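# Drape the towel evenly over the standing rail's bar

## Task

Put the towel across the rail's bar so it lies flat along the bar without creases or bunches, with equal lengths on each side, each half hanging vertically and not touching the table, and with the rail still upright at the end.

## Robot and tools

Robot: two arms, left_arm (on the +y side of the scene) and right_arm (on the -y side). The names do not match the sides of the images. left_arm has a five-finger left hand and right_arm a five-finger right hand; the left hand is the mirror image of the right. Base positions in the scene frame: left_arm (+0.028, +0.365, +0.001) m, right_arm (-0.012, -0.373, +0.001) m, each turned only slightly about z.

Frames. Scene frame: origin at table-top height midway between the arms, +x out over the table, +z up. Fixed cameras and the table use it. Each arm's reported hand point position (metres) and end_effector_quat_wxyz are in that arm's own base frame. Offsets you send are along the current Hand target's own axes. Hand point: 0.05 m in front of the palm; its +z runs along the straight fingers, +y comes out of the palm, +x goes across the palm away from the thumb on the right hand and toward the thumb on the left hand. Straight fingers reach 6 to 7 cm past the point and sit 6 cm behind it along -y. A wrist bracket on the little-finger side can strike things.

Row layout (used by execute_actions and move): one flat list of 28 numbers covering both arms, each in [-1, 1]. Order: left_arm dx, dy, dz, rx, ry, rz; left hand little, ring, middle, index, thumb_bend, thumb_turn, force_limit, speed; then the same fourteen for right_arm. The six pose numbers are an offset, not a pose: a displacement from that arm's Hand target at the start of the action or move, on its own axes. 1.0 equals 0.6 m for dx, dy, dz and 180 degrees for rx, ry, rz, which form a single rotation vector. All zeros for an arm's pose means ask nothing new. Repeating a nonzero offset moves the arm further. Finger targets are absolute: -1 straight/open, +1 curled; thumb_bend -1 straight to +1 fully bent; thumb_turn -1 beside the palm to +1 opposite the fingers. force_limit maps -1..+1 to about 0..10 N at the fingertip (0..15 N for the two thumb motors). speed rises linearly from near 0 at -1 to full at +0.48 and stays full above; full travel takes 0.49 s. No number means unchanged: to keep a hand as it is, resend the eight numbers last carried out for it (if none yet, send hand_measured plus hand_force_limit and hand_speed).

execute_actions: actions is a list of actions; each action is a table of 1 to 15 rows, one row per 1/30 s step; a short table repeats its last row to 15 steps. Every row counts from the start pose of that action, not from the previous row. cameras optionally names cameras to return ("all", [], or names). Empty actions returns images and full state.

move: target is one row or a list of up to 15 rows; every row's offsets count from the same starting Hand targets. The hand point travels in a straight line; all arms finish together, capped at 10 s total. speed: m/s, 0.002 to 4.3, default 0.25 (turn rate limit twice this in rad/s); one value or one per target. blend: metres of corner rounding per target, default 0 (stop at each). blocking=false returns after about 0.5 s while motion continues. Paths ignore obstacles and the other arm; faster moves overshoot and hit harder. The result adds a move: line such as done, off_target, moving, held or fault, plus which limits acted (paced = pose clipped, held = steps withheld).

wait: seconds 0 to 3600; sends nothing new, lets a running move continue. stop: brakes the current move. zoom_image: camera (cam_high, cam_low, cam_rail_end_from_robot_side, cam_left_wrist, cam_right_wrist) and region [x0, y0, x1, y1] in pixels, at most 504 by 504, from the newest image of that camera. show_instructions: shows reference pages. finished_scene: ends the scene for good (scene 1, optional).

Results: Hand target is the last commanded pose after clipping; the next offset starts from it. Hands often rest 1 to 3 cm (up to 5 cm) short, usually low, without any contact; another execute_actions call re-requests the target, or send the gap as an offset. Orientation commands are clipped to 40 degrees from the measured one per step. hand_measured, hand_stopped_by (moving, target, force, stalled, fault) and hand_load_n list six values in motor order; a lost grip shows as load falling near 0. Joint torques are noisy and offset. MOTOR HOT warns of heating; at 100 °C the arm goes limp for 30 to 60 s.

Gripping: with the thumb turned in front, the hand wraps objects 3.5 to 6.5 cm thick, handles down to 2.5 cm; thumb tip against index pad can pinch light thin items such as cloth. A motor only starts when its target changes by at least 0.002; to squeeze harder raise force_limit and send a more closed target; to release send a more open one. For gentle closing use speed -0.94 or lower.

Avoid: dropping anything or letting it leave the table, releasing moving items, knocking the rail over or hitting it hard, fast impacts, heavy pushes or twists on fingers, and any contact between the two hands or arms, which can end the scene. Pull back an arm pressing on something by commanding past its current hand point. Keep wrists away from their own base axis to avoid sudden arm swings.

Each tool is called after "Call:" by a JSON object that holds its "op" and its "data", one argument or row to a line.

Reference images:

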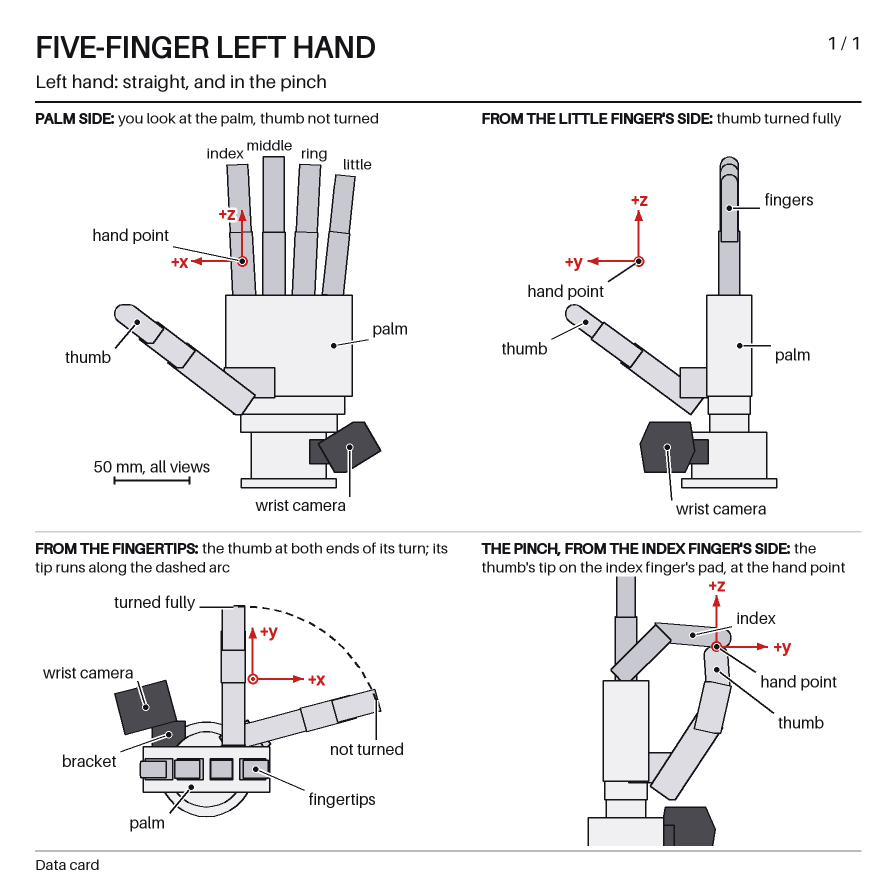

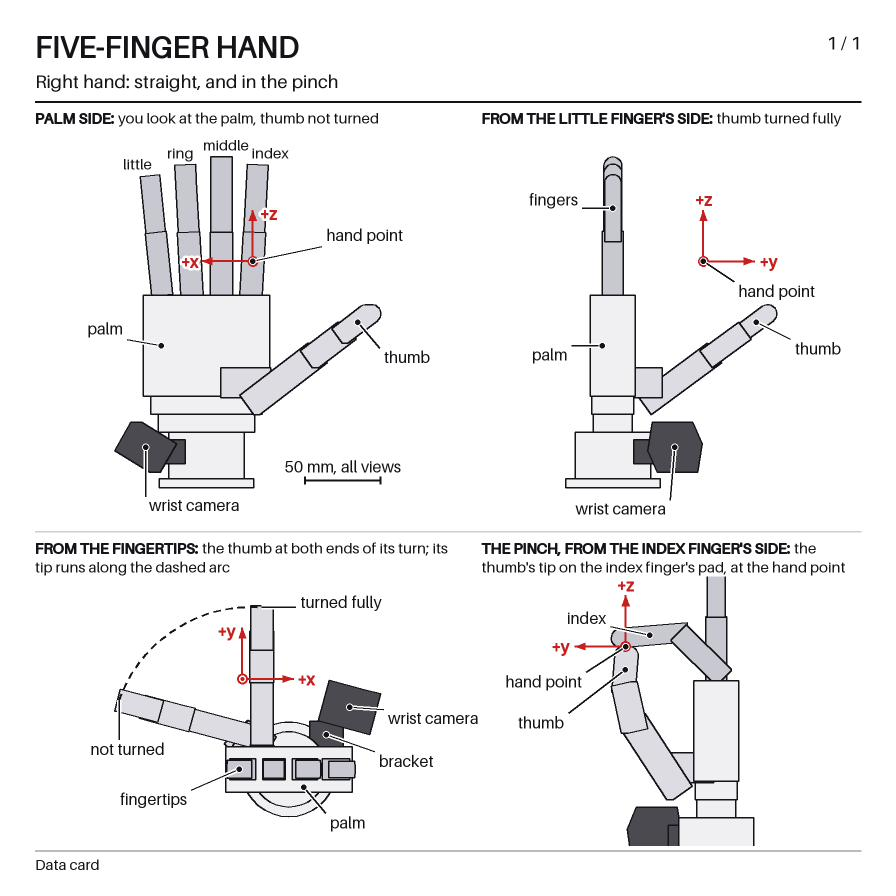

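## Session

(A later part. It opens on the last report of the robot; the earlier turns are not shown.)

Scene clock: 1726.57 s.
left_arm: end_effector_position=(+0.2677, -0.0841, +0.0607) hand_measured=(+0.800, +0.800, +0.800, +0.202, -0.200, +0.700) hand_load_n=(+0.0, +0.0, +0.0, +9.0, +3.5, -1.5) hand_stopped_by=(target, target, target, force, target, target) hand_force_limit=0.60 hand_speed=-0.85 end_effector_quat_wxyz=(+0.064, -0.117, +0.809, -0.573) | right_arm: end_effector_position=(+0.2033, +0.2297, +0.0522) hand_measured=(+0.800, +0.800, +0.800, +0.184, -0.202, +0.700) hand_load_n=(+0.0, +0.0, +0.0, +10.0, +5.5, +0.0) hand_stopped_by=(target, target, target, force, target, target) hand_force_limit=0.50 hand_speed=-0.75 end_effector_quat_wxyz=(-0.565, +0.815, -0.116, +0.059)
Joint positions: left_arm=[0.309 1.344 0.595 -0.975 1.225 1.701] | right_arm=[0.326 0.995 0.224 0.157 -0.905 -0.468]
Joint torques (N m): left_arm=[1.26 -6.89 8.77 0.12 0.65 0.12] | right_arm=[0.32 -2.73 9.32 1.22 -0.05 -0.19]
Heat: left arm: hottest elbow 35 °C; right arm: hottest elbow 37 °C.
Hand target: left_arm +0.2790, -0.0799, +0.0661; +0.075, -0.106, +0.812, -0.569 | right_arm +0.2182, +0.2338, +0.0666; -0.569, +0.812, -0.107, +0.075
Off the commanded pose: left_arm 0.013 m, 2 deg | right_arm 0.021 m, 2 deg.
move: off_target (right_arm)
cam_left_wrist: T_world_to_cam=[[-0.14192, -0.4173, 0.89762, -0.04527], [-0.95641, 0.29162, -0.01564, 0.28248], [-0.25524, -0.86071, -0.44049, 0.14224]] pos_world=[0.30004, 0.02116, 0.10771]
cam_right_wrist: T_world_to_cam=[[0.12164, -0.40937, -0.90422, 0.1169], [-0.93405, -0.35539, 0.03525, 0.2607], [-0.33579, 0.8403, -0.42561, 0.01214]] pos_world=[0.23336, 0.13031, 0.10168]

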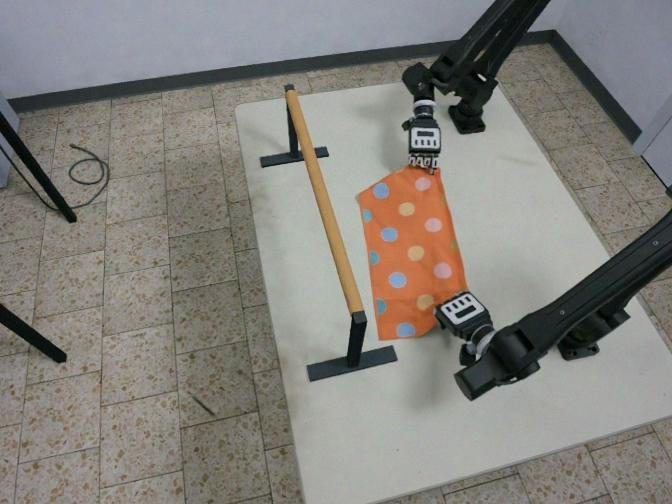

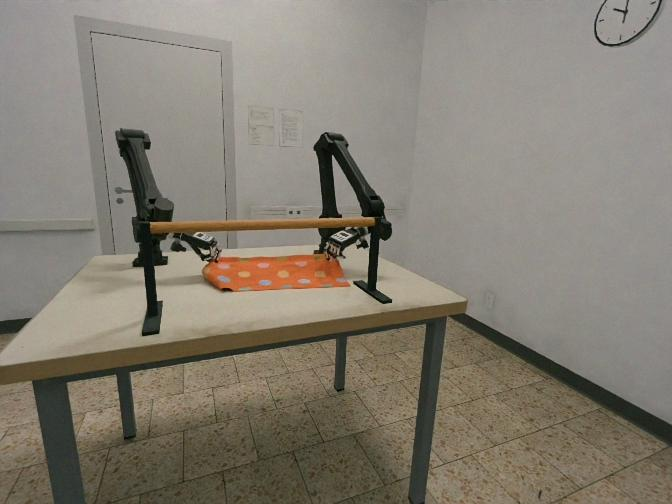

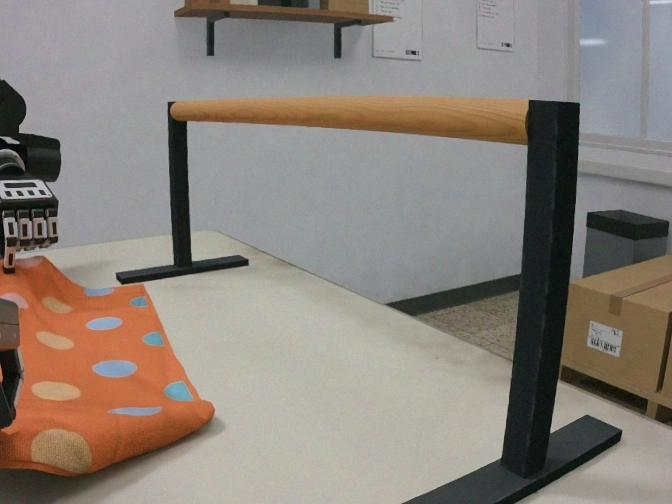

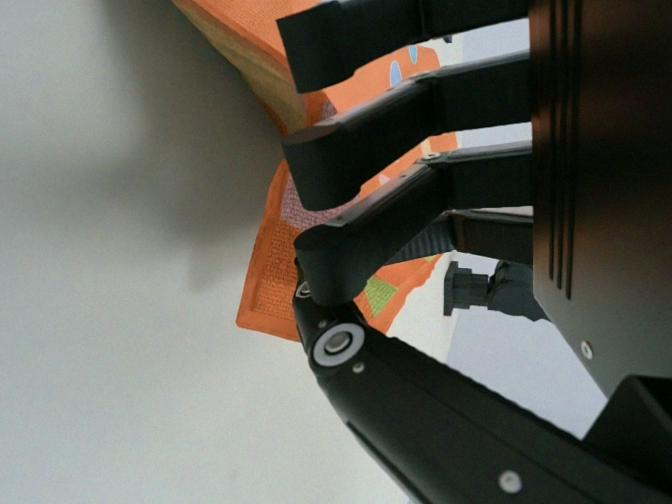

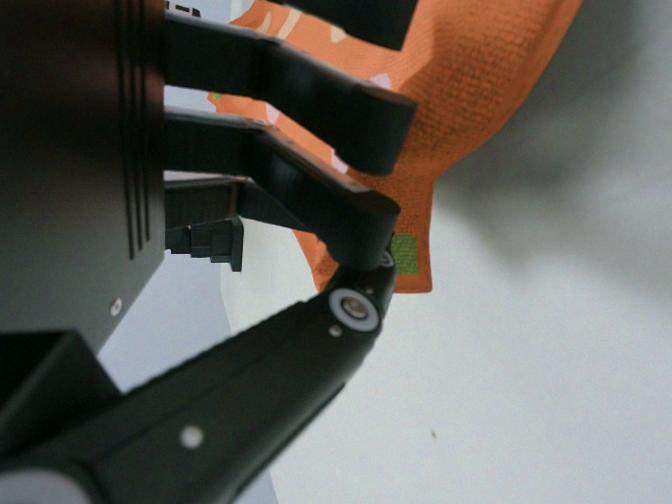

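Call:
{"op": "move", "data": {
  "target": [
    [-0.0135,-0.5183,-0.0382,0,0.0783,0.0285,0.8,0.8,0.8,0.5,-0.2,0.7,0.6,-0.85,0.232,-0.442,-0.248,0,-0.0783,-0.0285,0.8,0.8,0.8,0.48,-0.2,0.7,0.5,-0.75]
  ],
  "speed": 0.1,
  "cameras": ["all"]
}}

Scene clock: 1748.90 s.
left_arm: end_effector_position=(+0.3037, -0.1595, +0.3579) hand_measured=(+0.800, +0.800, +0.800, +0.202, -0.200, +0.700) hand_load_n=(+0.0, +0.0, +0.0, +8.5, +3.5, -1.0) hand_stopped_by=(target, target, target, force, target, target) hand_force_limit=0.60 hand_speed=-0.85 end_effector_quat_wxyz=(+0.007, -0.006, +0.818, -0.575) | right_arm: end_effector_position=(+0.3273, +0.1569, +0.3521) hand_measured=(+0.800, +0.800, +0.800, +0.184, -0.202, +0.700) hand_load_n=(+0.0, +0.0, +0.0, +8.0, +5.0, +0.0) hand_stopped_by=(target, target, target, force, target, target) hand_force_limit=0.50 hand_speed=-0.75 end_effector_quat_wxyz=(-0.573, +0.819, -0.023, -0.010)
Joint positions: left_arm=[0.012 1.206 1.326 -1.669 1.225 1.553] | right_arm=[-0.014 1.284 1.376 -1.676 -1.22 -1.539]
Joint torques (N m): left_arm=[0.38 -7.12 12.07 -0.02 0.59 -0.1] | right_arm=[-0.85 -6.77 11.56 0.1 -0.59 -0.32]
Heat: left arm: hottest elbow 35 °C; right arm: hottest elbow 38 °C.
Hand target: left_arm +0.3080, -0.1601, +0.3663; +0.000, +0.001, +0.819, -0.573 | right_arm +0.3402, +0.1503, +0.3667; -0.573, +0.819, +0.000, +0.000
Off the commanded pose: left_arm 0.009 m, 1 deg | right_arm 0.020 m, 3 deg.
joint sent to its limit (left arm) — joint 4 (wrist pitch), lower limit. The joint targets still meet the commanded pose.
joint sent to its limit (right arm) — joint 4 (wrist pitch), lower limit. The joint targets still meet the commanded pose.
move: off_target (right_arm)
cam_left_wrist: T_world_to_cam=[[-0.27197, -0.3733, 0.88695, -0.288], [-0.85478, 0.51708, -0.04448, 0.35902], [-0.44202, -0.77024, -0.45972, 0.29545]] pos_world=[0.35915, -0.06558, 0.40724]
cam_right_wrist: T_world_to_cam=[[0.20586, -0.35904, -0.91034, 0.30988], [-0.82653, -0.56182, 0.03468, 0.33755], [-0.52389, 0.74529, -0.41241, 0.31441]] pos_world=[0.37993, 0.06657, 0.40005]

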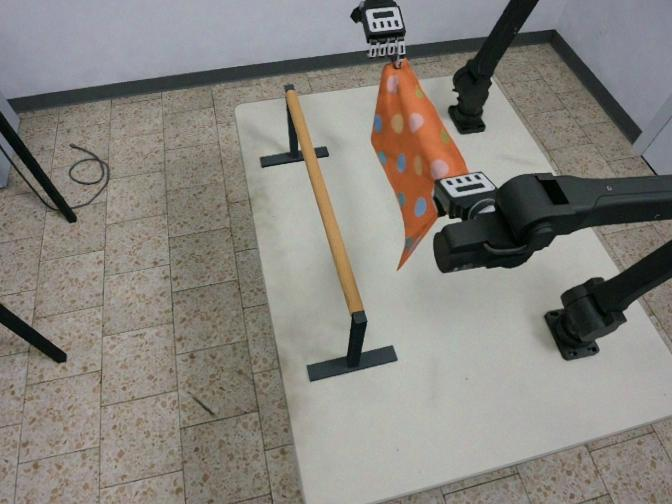

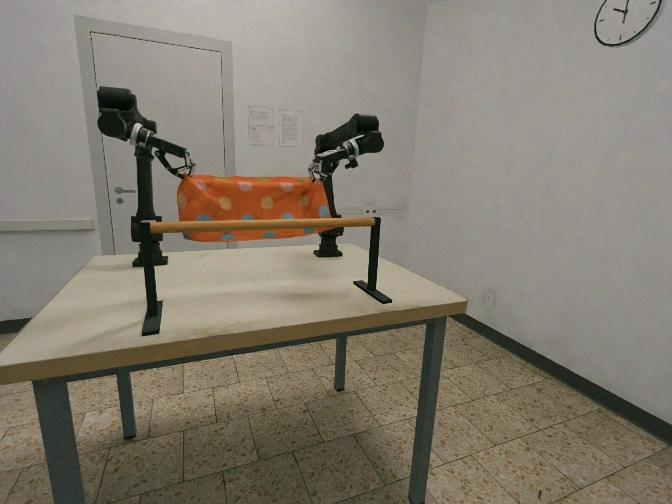

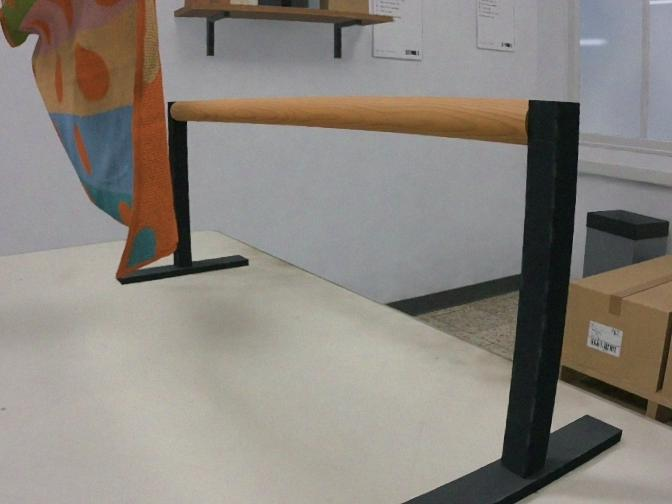

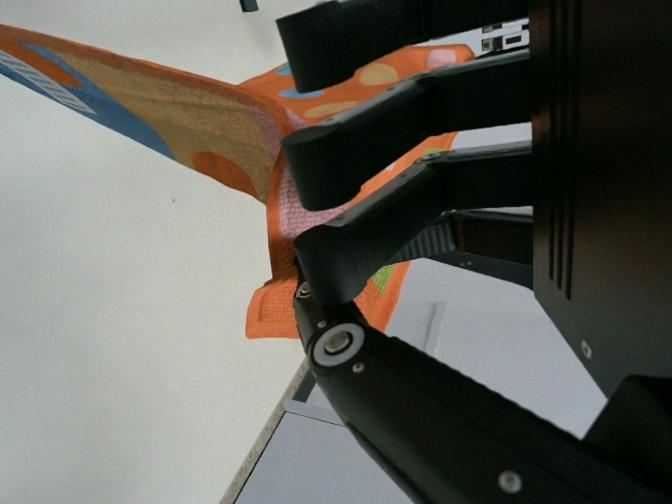

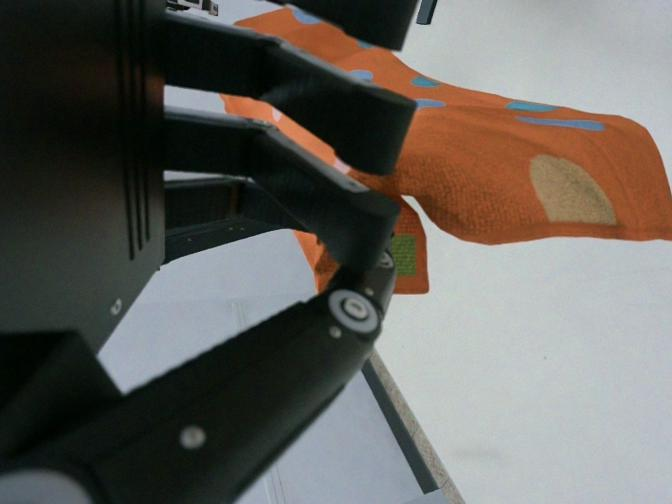

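Call:
{"op": "zoom_image", "data": {
  "camera": "cam_low",
  "region": [120, 120, 400, 300]
}}

Call:
{"op": "zoom_image", "data": {
  "camera": "cam_high",
  "region": [340, 0, 520, 280]
}}

Scaled by 1.800 from the camera's image (finer frame: 960x720).

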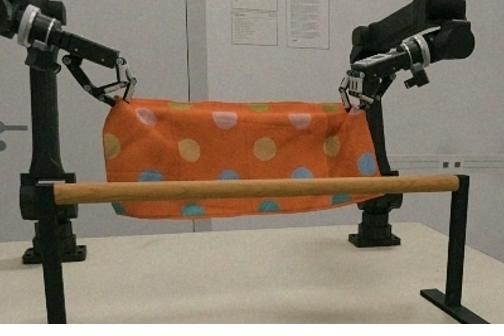

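Scaled by 1.800 from the camera's image (finer frame: 960x720).

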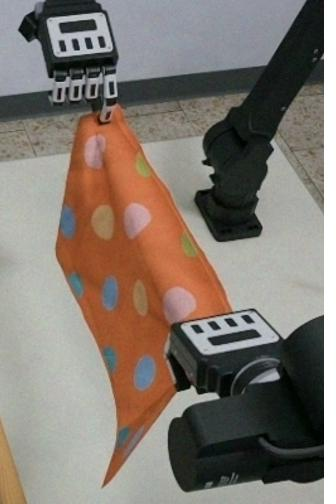

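Call:
{"op": "move", "data": {
  "target": [
    [-0.167,-0.1417,-0.0493,0,0,0,0.8,0.8,0.8,0.5,-0.2,0.7,0.6,-0.85,0.1795,-0.1272,-0.065,0,0,0,0.8,0.8,0.8,0.48,-0.2,0.7,0.5,-0.75]
  ],
  "speed": 0.1,
  "cameras": ["all"]
}}

Scene clock: 1763.37 s.
left_arm: end_effector_position=(+0.4035, -0.1615, +0.4479) hand_measured=(+0.800, +0.800, +0.800, +0.202, -0.200, +0.700) hand_load_n=(+0.0, +0.0, +0.5, +8.5, +3.0, -1.0) hand_stopped_by=(target, target, target, force, target, target) hand_force_limit=0.60 hand_speed=-0.85 end_effector_quat_wxyz=(+0.036, -0.027, +0.815, -0.578) | right_arm: end_effector_position=(+0.4392, +0.1496, +0.4354) hand_measured=(+0.800, +0.800, +0.800, +0.184, -0.202, +0.700) hand_load_n=(+0.0, +0.0, +0.0, +8.5, +5.0, +0.0) hand_stopped_by=(target, target, target, force, target, target) hand_force_limit=0.50 hand_speed=-0.75 end_effector_quat_wxyz=(-0.579, +0.814, -0.035, +0.037)
Joint positions: left_arm=[0.01 1.438 1.776 -1.671 1.226 1.348] | right_arm=[-0.035 1.526 1.837 -1.676 -1.23 -1.374]
Joint torques (N m): left_arm=[0.91 -9.99 12.25 0.35 0.71 -0.08] | right_arm=[-1.26 -10.29 11.64 0.42 -0.69 -0.06]
Heat: left arm: hottest elbow 35 °C; right arm: hottest elbow 43 °C.
Hand target: left_arm +0.4080, -0.1616, +0.4565; +0.000, +0.001, +0.819, -0.573 | right_arm +0.4479, +0.1398, +0.4517; -0.573, +0.819, +0.000, +0.000
Off the commanded pose: left_arm 0.010 m, 5 deg | right_arm 0.021 m, 6 deg.
joint sent to its limit (left arm) — joint 4 (wrist pitch), lower limit. The joint targets are off in orientation, not in position.
joint sent to its limit (right arm) — joint 4 (wrist pitch), lower limit. The joint targets are off in orientation, not in position.
move: off_target (left_arm, right_arm)
cam_left_wrist: T_world_to_cam=[[-0.26672, -0.38305, 0.88438, -0.34399], [-0.88625, 0.45805, -0.06889, 0.4634], [-0.3787, -0.80216, -0.46165, 0.34954]] pos_world=[0.45131, -0.06364, 0.49751]
cam_right_wrist: T_world_to_cam=[[0.23682, -0.36337, -0.90104, 0.34308], [-0.86682, -0.49788, -0.02704, 0.45805], [-0.43878, 0.78745, -0.43289, 0.37812]] pos_world=[0.48171, 0.05497, 0.4852]

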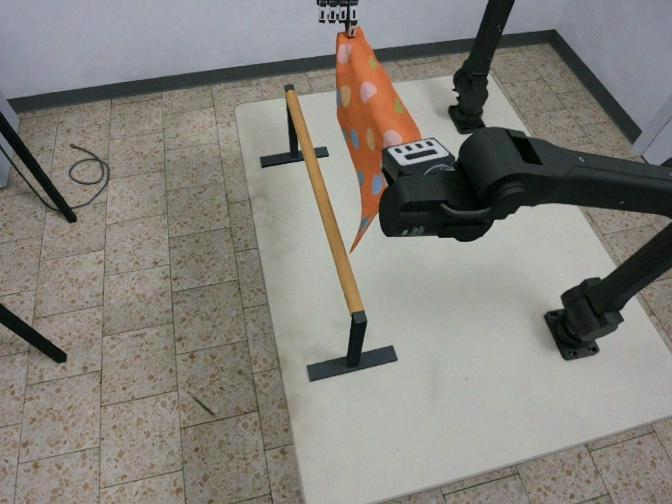

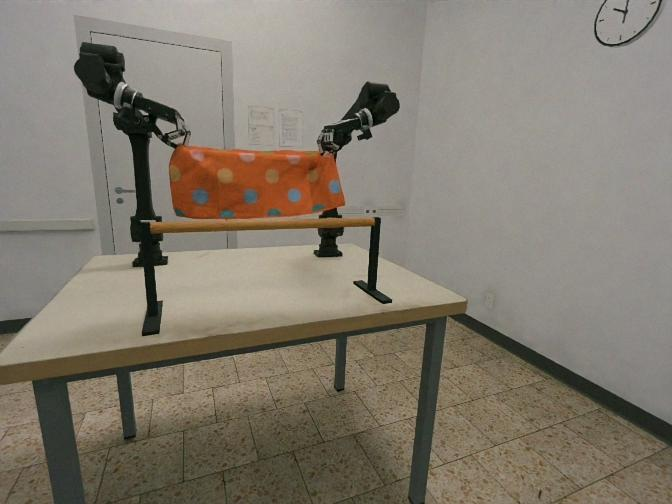

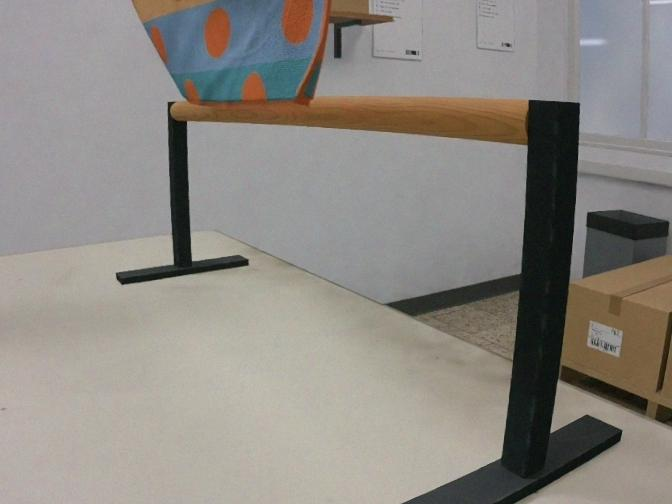

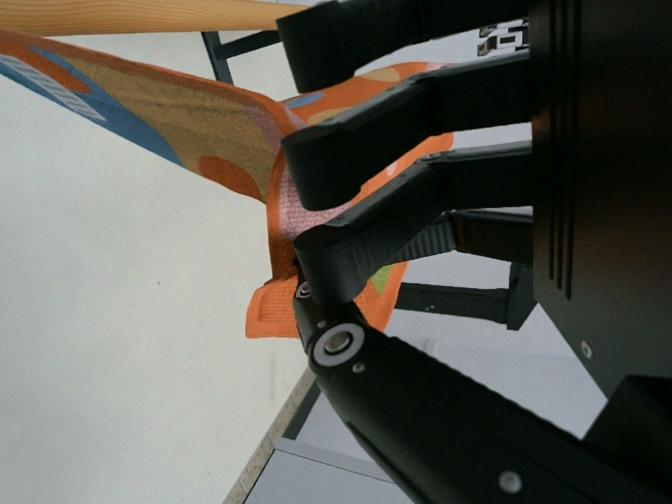

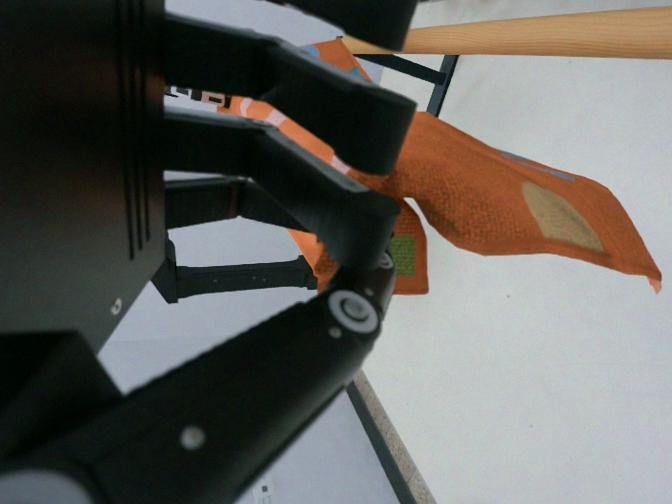

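Call:
{"op": "zoom_image", "data": {
  "camera": "cam_high",
  "region": [300, 0, 500, 270]
}}

Call:
{"op": "zoom_image", "data": {
  "camera": "cam_low",
  "region": [120, 100, 400, 260]
}}

Scaled by 1.867 from the camera's image (finer frame: 960x720).

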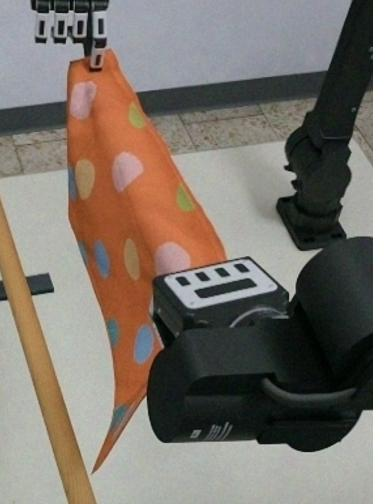

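Scaled by 1.800 from the camera's image (finer frame: 960x720).

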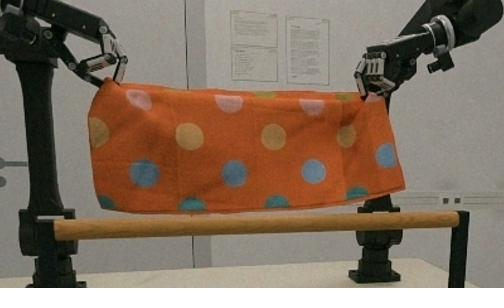

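Call:
{"op": "move", "data": {
  "target": [
    [0.05,0.1012,0.039,0,0,0,0.8,0.8,0.8,0.5,-0.2,0.7,0.6,-0.85,-0.05,0.0863,0.0307,0,0,0,0.8,0.8,0.8,0.48,-0.2,0.7,0.5,-0.75],
    [-0.2033,0.1047,0.029,0,0,0,0.8,0.8,0.8,0.5,-0.2,0.7,0.6,-0.85,0.1533,0.0855,0.0333,0,0,0,0.8,0.8,0.8,0.48,-0.2,0.7,0.5,-0.75]
  ],
  "speed": 0.08,
  "cameras": ["all"]
}}

Scene clock: 1793.67 s.
left_arm: end_effector_position=(+0.5220, -0.1634, +0.3862) hand_measured=(+0.800, +0.800, +0.800, +0.202, -0.200, +0.700) hand_load_n=(+0.0, +0.0, +0.0, +8.0, +3.0, -1.0) hand_stopped_by=(target, target, target, force, target, target) hand_force_limit=0.60 hand_speed=-0.85 end_effector_quat_wxyz=(+0.022, -0.013, +0.816, -0.577) | right_arm: end_effector_position=(+0.5329, +0.1452, +0.3800) hand_measured=(+0.800, +0.800, +0.800, +0.184, -0.202, +0.700) hand_load_n=(+0.0, +0.0, +0.0, +8.0, +5.0, +0.0) hand_stopped_by=(target, target, target, force, target, target) hand_force_limit=0.50 hand_speed=-0.75 end_effector_quat_wxyz=(-0.577, +0.816, -0.031, +0.025)
Joint positions: left_arm=[0.002 1.765 2.009 -1.671 1.228 1.438] | right_arm=[-0.035 1.787 2.023 -1.677 -1.228 -1.439]
Joint torques (N m): left_arm=[1.79 -14.62 12.34 0.17 0.69 -0.13] | right_arm=[-0.26 -14.97 11.7 0.39 -0.67 -0.03]
Heat: left arm: hottest elbow 36 °C; right arm: hottest elbow 48 °C.
Hand target: left_arm +0.5301, -0.1566, +0.3918; +0.000, +0.001, +0.819, -0.573 | right_arm +0.5399, +0.1410, +0.3966; -0.573, +0.819, +0.000, +0.000
Off the commanded pose: left_arm 0.012 m, 3 deg | right_arm 0.019 m, 5 deg.
joint sent to its limit (left arm) — joint 4 (wrist pitch), lower limit. The joint targets are off in orientation, not in position.
joint sent to its limit (right arm) — joint 4 (wrist pitch), lower limit. The joint targets are off in orientation, not in position.
move: off_target (left_arm, right_arm)
cam_left_wrist: T_world_to_cam=[[-0.27413, -0.37644, 0.88496, -0.25391], [-0.86869, 0.49172, -0.05993, 0.55797], [-0.41259, -0.78518, -0.4618, 0.38499]] pos_world=[0.57394, -0.06766, 0.43593]
cam_right_wrist: T_world_to_cam=[[0.23103, -0.36292, -0.90272, 0.27297], [-0.85628, -0.51638, -0.01155, 0.52671], [-0.46195, 0.77565, -0.43007, 0.41162]] pos_world=[0.57809, 0.05177, 0.42952]

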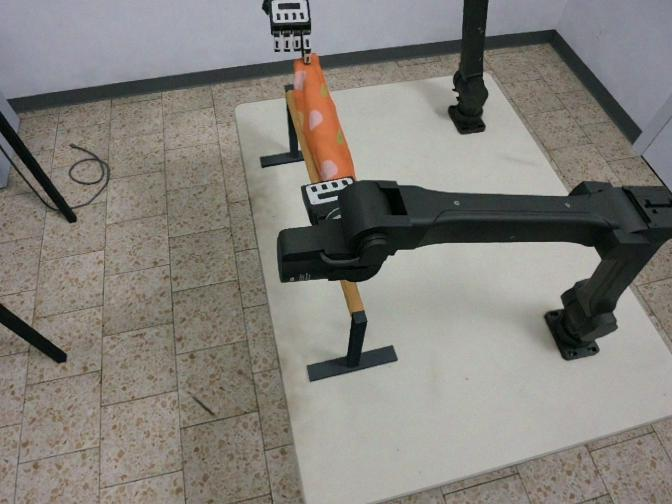

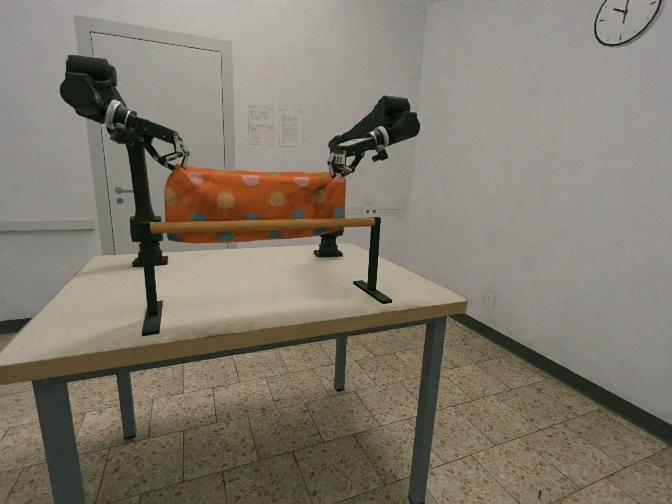

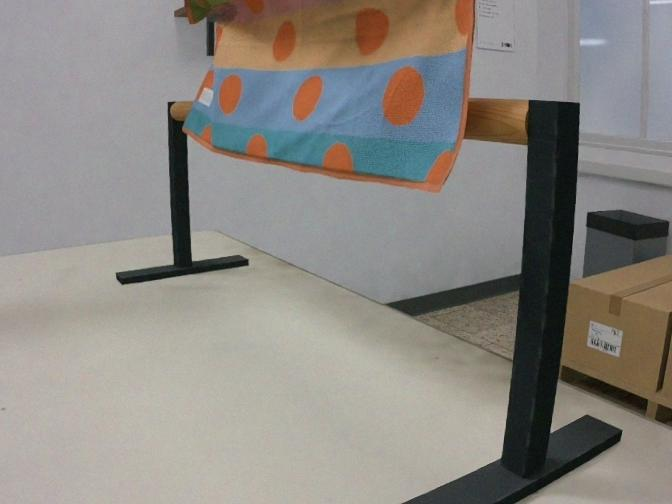

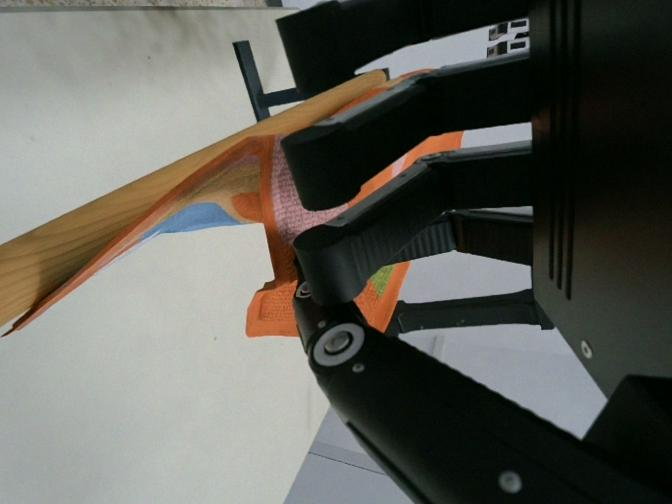

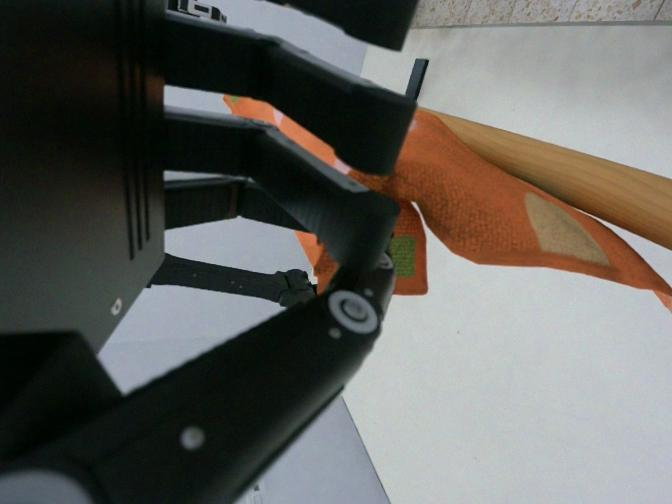

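Call:
{"op": "move", "data": {
  "target": [
    [-0.0817,0.027,0.006,0,0,0,0.8,0.8,0.8,0.5,-0.2,0.7,0.6,-0.85,0.0933,0.016,0.0073,0,0,0,0.8,0.8,0.8,0.48,-0.2,0.7,0.5,-0.75],
    [-0.1592,0.0743,0.0198,0,0,0,0.8,0.8,0.8,0.5,-0.2,0.7,0.6,-0.85,0.1708,0.0618,0.025,0,0,0,0.8,0.8,0.8,0.48,-0.2,0.7,0.5,-0.75],
    [-0.2167,0.2053,0.0648,0,0,0,0.8,0.8,0.8,0.5,-0.2,0.7,0.6,-0.85,0.2283,0.1917,0.0732,0,0,0,0.8,0.8,0.8,0.48,-0.2,0.7,0.5,-0.75]
  ],
  "speed": 0.06,
  "blend": [0.02,0.02,0],
  "cameras": ["all"]
}}

Scene clock: 1815.63 s.
left_arm: end_effector_position=(+0.6506, -0.1624, +0.2630) hand_measured=(+0.800, +0.800, +0.800, +0.202, -0.200, +0.700) hand_load_n=(+0.0, +0.0, +0.0, +7.5, +3.5, -1.0) hand_stopped_by=(target, target, target, force, target, target) hand_force_limit=0.60 hand_speed=-0.85 end_effector_quat_wxyz=(+0.005, -0.011, +0.817, -0.577) | right_arm: end_effector_position=(+0.6679, +0.1483, +0.2572) hand_measured=(+0.800, +0.800, +0.800, +0.184, -0.202, +0.700) hand_load_n=(+0.0, +0.0, +0.0, +7.0, +5.5, +0.0) hand_stopped_by=(target, target, target, force, target, target) hand_force_limit=0.50 hand_speed=-0.75 end_effector_quat_wxyz=(-0.578, +0.815, -0.037, +0.002)
Joint positions: left_arm=[0.002 2.189 2.344 -1.671 1.229 1.507] | right_arm=[-0.024 2.248 2.428 -1.677 -1.231 -1.452]
Joint torques (N m): left_arm=[2.32 -19.72 12.27 0.1 0.57 0.18] | right_arm=[0.09 -21.19 11.73 0.24 -0.48 -0.31]
Heat: left arm: hottest elbow 38 °C; right arm: hottest elbow 48 °C.
Hand target: left_arm +0.6605, -0.1511, +0.2628; +0.000, +0.001, +0.819, -0.573 | right_arm +0.6768, +0.1430, +0.2735; -0.573, +0.819, +0.000, +0.000
Off the commanded pose: left_arm 0.015 m, 2 deg | right_arm 0.019 m, 4 deg.
joint sent to its limit (left arm) — joint 4 (wrist pitch), lower limit. The joint targets still meet the commanded pose.
joint sent to its limit (right arm) — joint 4 (wrist pitch), lower limit. The joint targets are off in orientation, not in position.
move: off_target (left_arm, right_arm)
cam_left_wrist: T_world_to_cam=[[-0.26062, -0.37091, 0.89135, -0.11872], [-0.85828, 0.51178, -0.03799, 0.65251], [-0.44208, -0.77493, -0.45172, 0.40004]] pos_world=[0.70594, -0.06797, 0.31132]
cam_right_wrist: T_world_to_cam=[[0.19633, -0.35525, -0.91392, 0.157], [-0.84756, -0.53016, 0.024, 0.62965], [-0.49305, 0.76989, -0.40518, 0.434]] pos_world=[0.71683, 0.05546, 0.30422]

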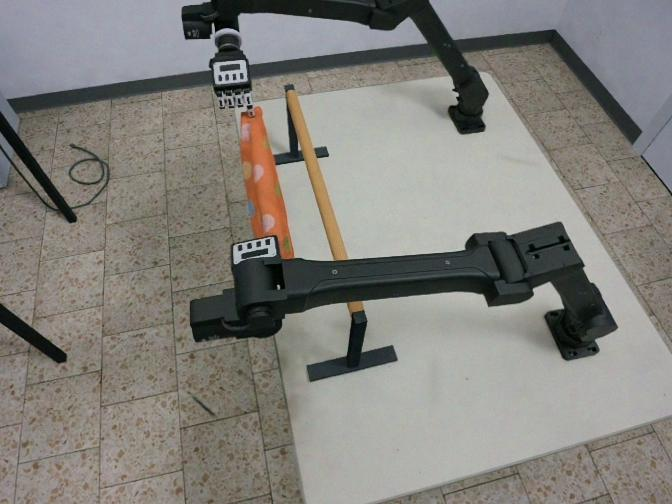

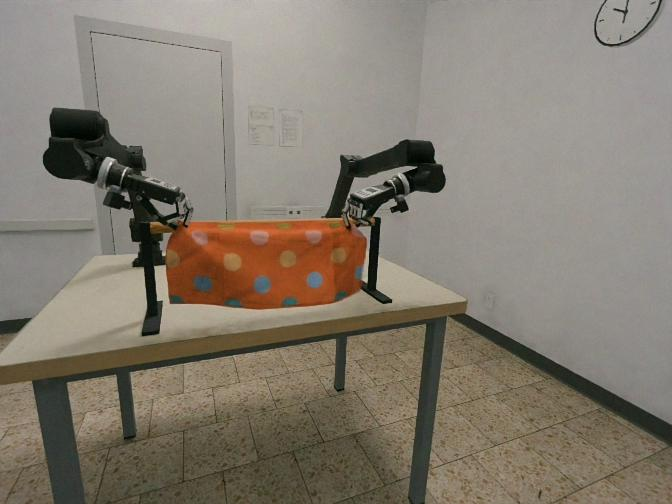

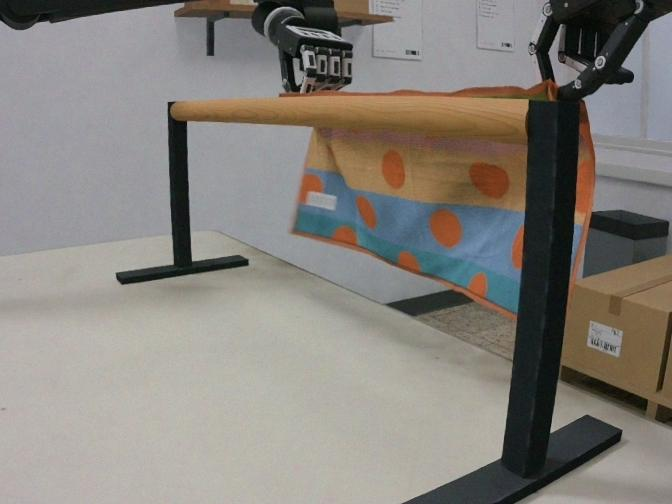

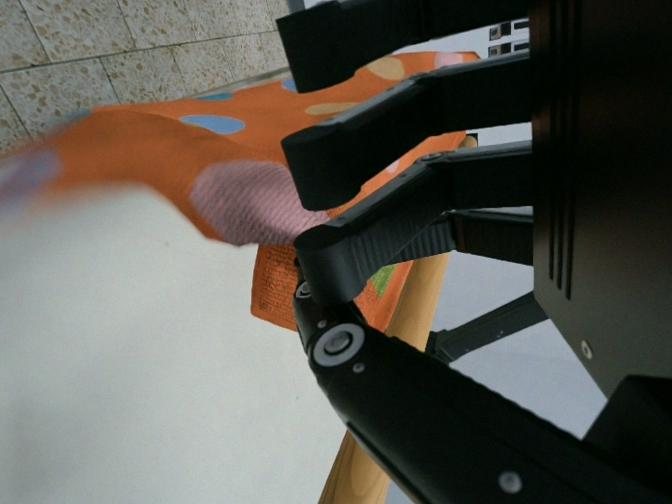

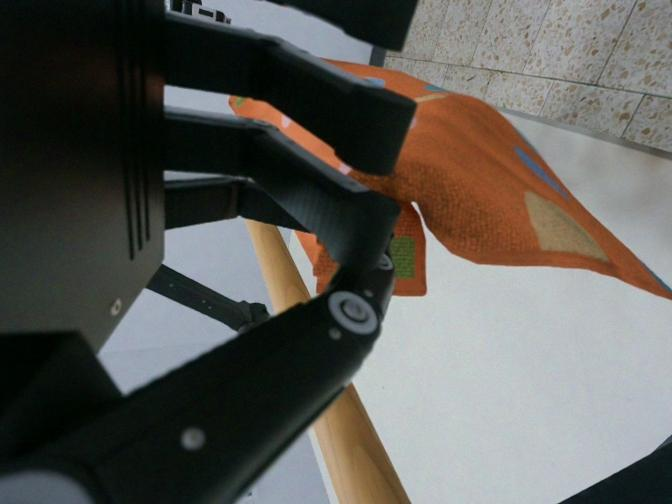

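Call:
{"op": "execute_actions", "data": {
  "actions": []
}}

Call:
{"op": "zoom_image", "data": {
  "camera": "cam_low",
  "region": [120, 160, 420, 330]
}}

Call:
{"op": "zoom_image", "data": {
  "camera": "cam_rail_end_from_robot_side",
  "region": [200, 0, 640, 400]
}}

Scene clock: 1832.53 s.
left_arm: end_effector_position=(+0.6506, -0.1624, +0.2630) hand_measured=(+0.800, +0.800, +0.800, +0.202, -0.200, +0.700) hand_load_n=(+0.0, +0.0, +0.0, +8.0, +3.5, -1.0) hand_stopped_by=(target, target, target, force, target, target) hand_force_limit=0.60 hand_speed=-0.85 end_effector_quat_wxyz=(+0.005, -0.011, +0.817, -0.577) | right_arm: end_effector_position=(+0.6680, +0.1483, +0.2571) hand_measured=(+0.800, +0.800, +0.800, +0.184, -0.202, +0.700) hand_load_n=(+0.0, +0.0, +0.0, +7.0, +5.5, +0.0) hand_stopped_by=(target, target, target, force, target, target) hand_force_limit=0.50 hand_speed=-0.75 end_effector_quat_wxyz=(-0.578, +0.815, -0.037, +0.002)
Joint positions: left_arm=[0.002 2.189 2.344 -1.671 1.229 1.508] | right_arm=[-0.024 2.248 2.428 -1.677 -1.231 -1.453]
Joint velocities: within noise
Joint torques (N m): left_arm=[2.73 -19.31 12.48 0.09 0.62 0.18] | right_arm=[-0.15 -21.07 11.66 0.34 -0.49 -0.32]
Heat: left arm: hottest elbow 38 °C; right arm: hottest elbow 48 °C.
Hand target: left_arm +0.6605, -0.1511, +0.2628; +0.000, +0.001, +0.819, -0.573 | right_arm +0.6768, +0.1430, +0.2735; -0.573, +0.819, +0.000, +0.000
Off the commanded pose: left_arm 0.015 m, 2 deg | right_arm 0.019 m, 4 deg.
camera_calibration:
cam_left_wrist: T_world_to_cam=[[-0.26098, -0.37088, 0.89126, -0.1185], [-0.85819, 0.51191, -0.03828, 0.65263], [-0.44204, -0.77486, -0.45188, 0.40016]] pos_world=[0.70604, -0.06797, 0.31142]
cam_right_wrist: T_world_to_cam=[[0.1967, -0.35525, -0.91384, 0.15671], [-0.84747, -0.5303, 0.02373, 0.62968], [-0.49305, 0.76979, -0.40538, 0.43406]] pos_world=[0.71683, 0.05546, 0.30422]

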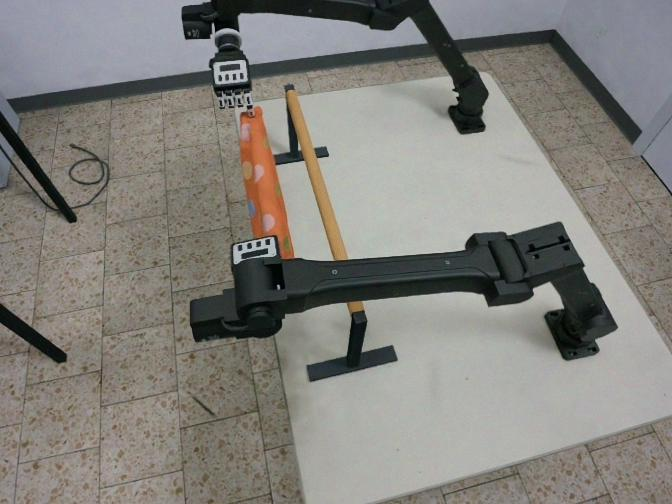

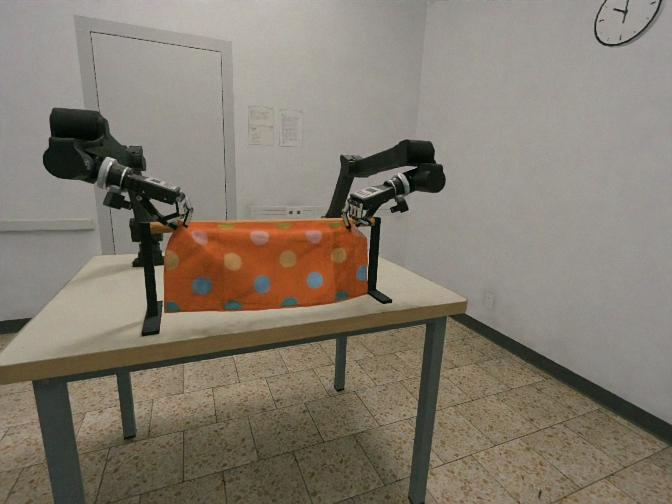

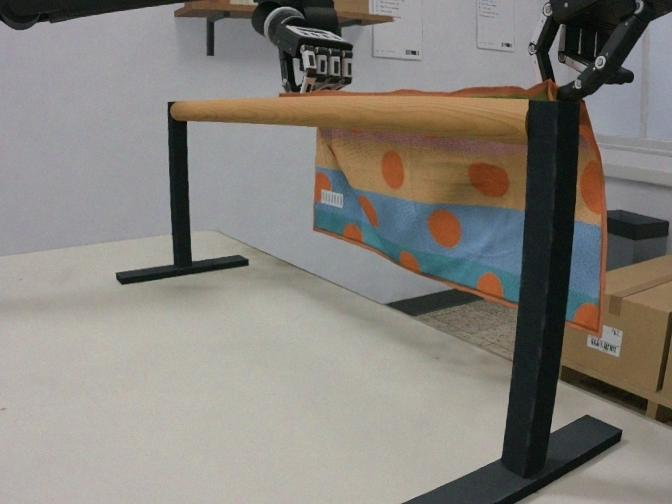

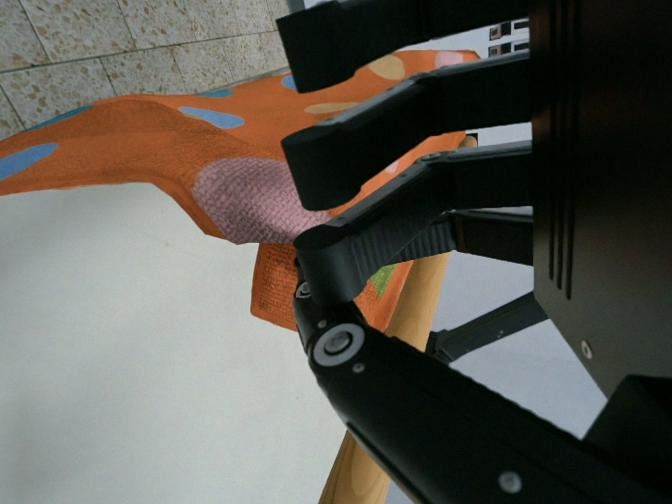

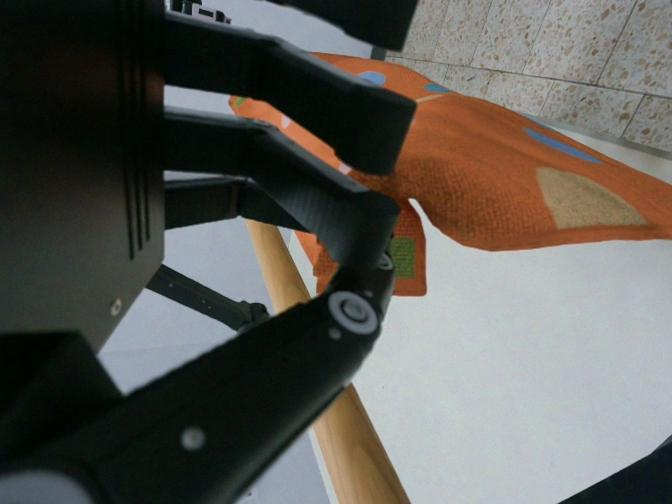

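Scaled by 1.680 from the camera's image (finer frame: 960x720).

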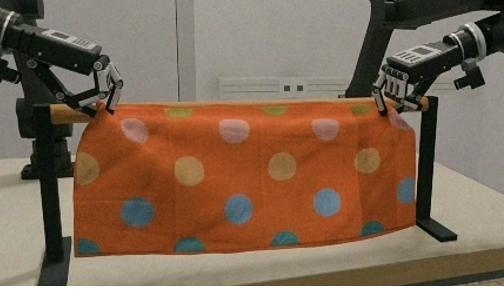

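Scaled by 1.145 from the camera's image (finer frame: 960x720).

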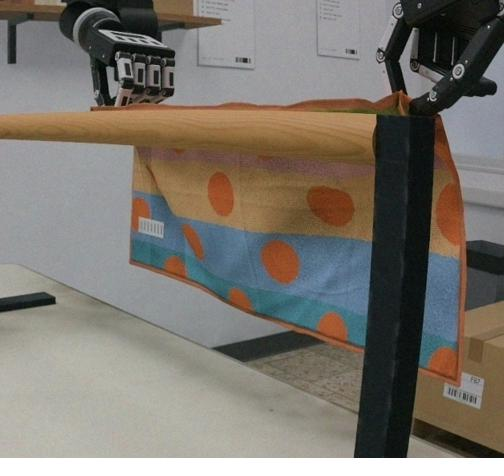

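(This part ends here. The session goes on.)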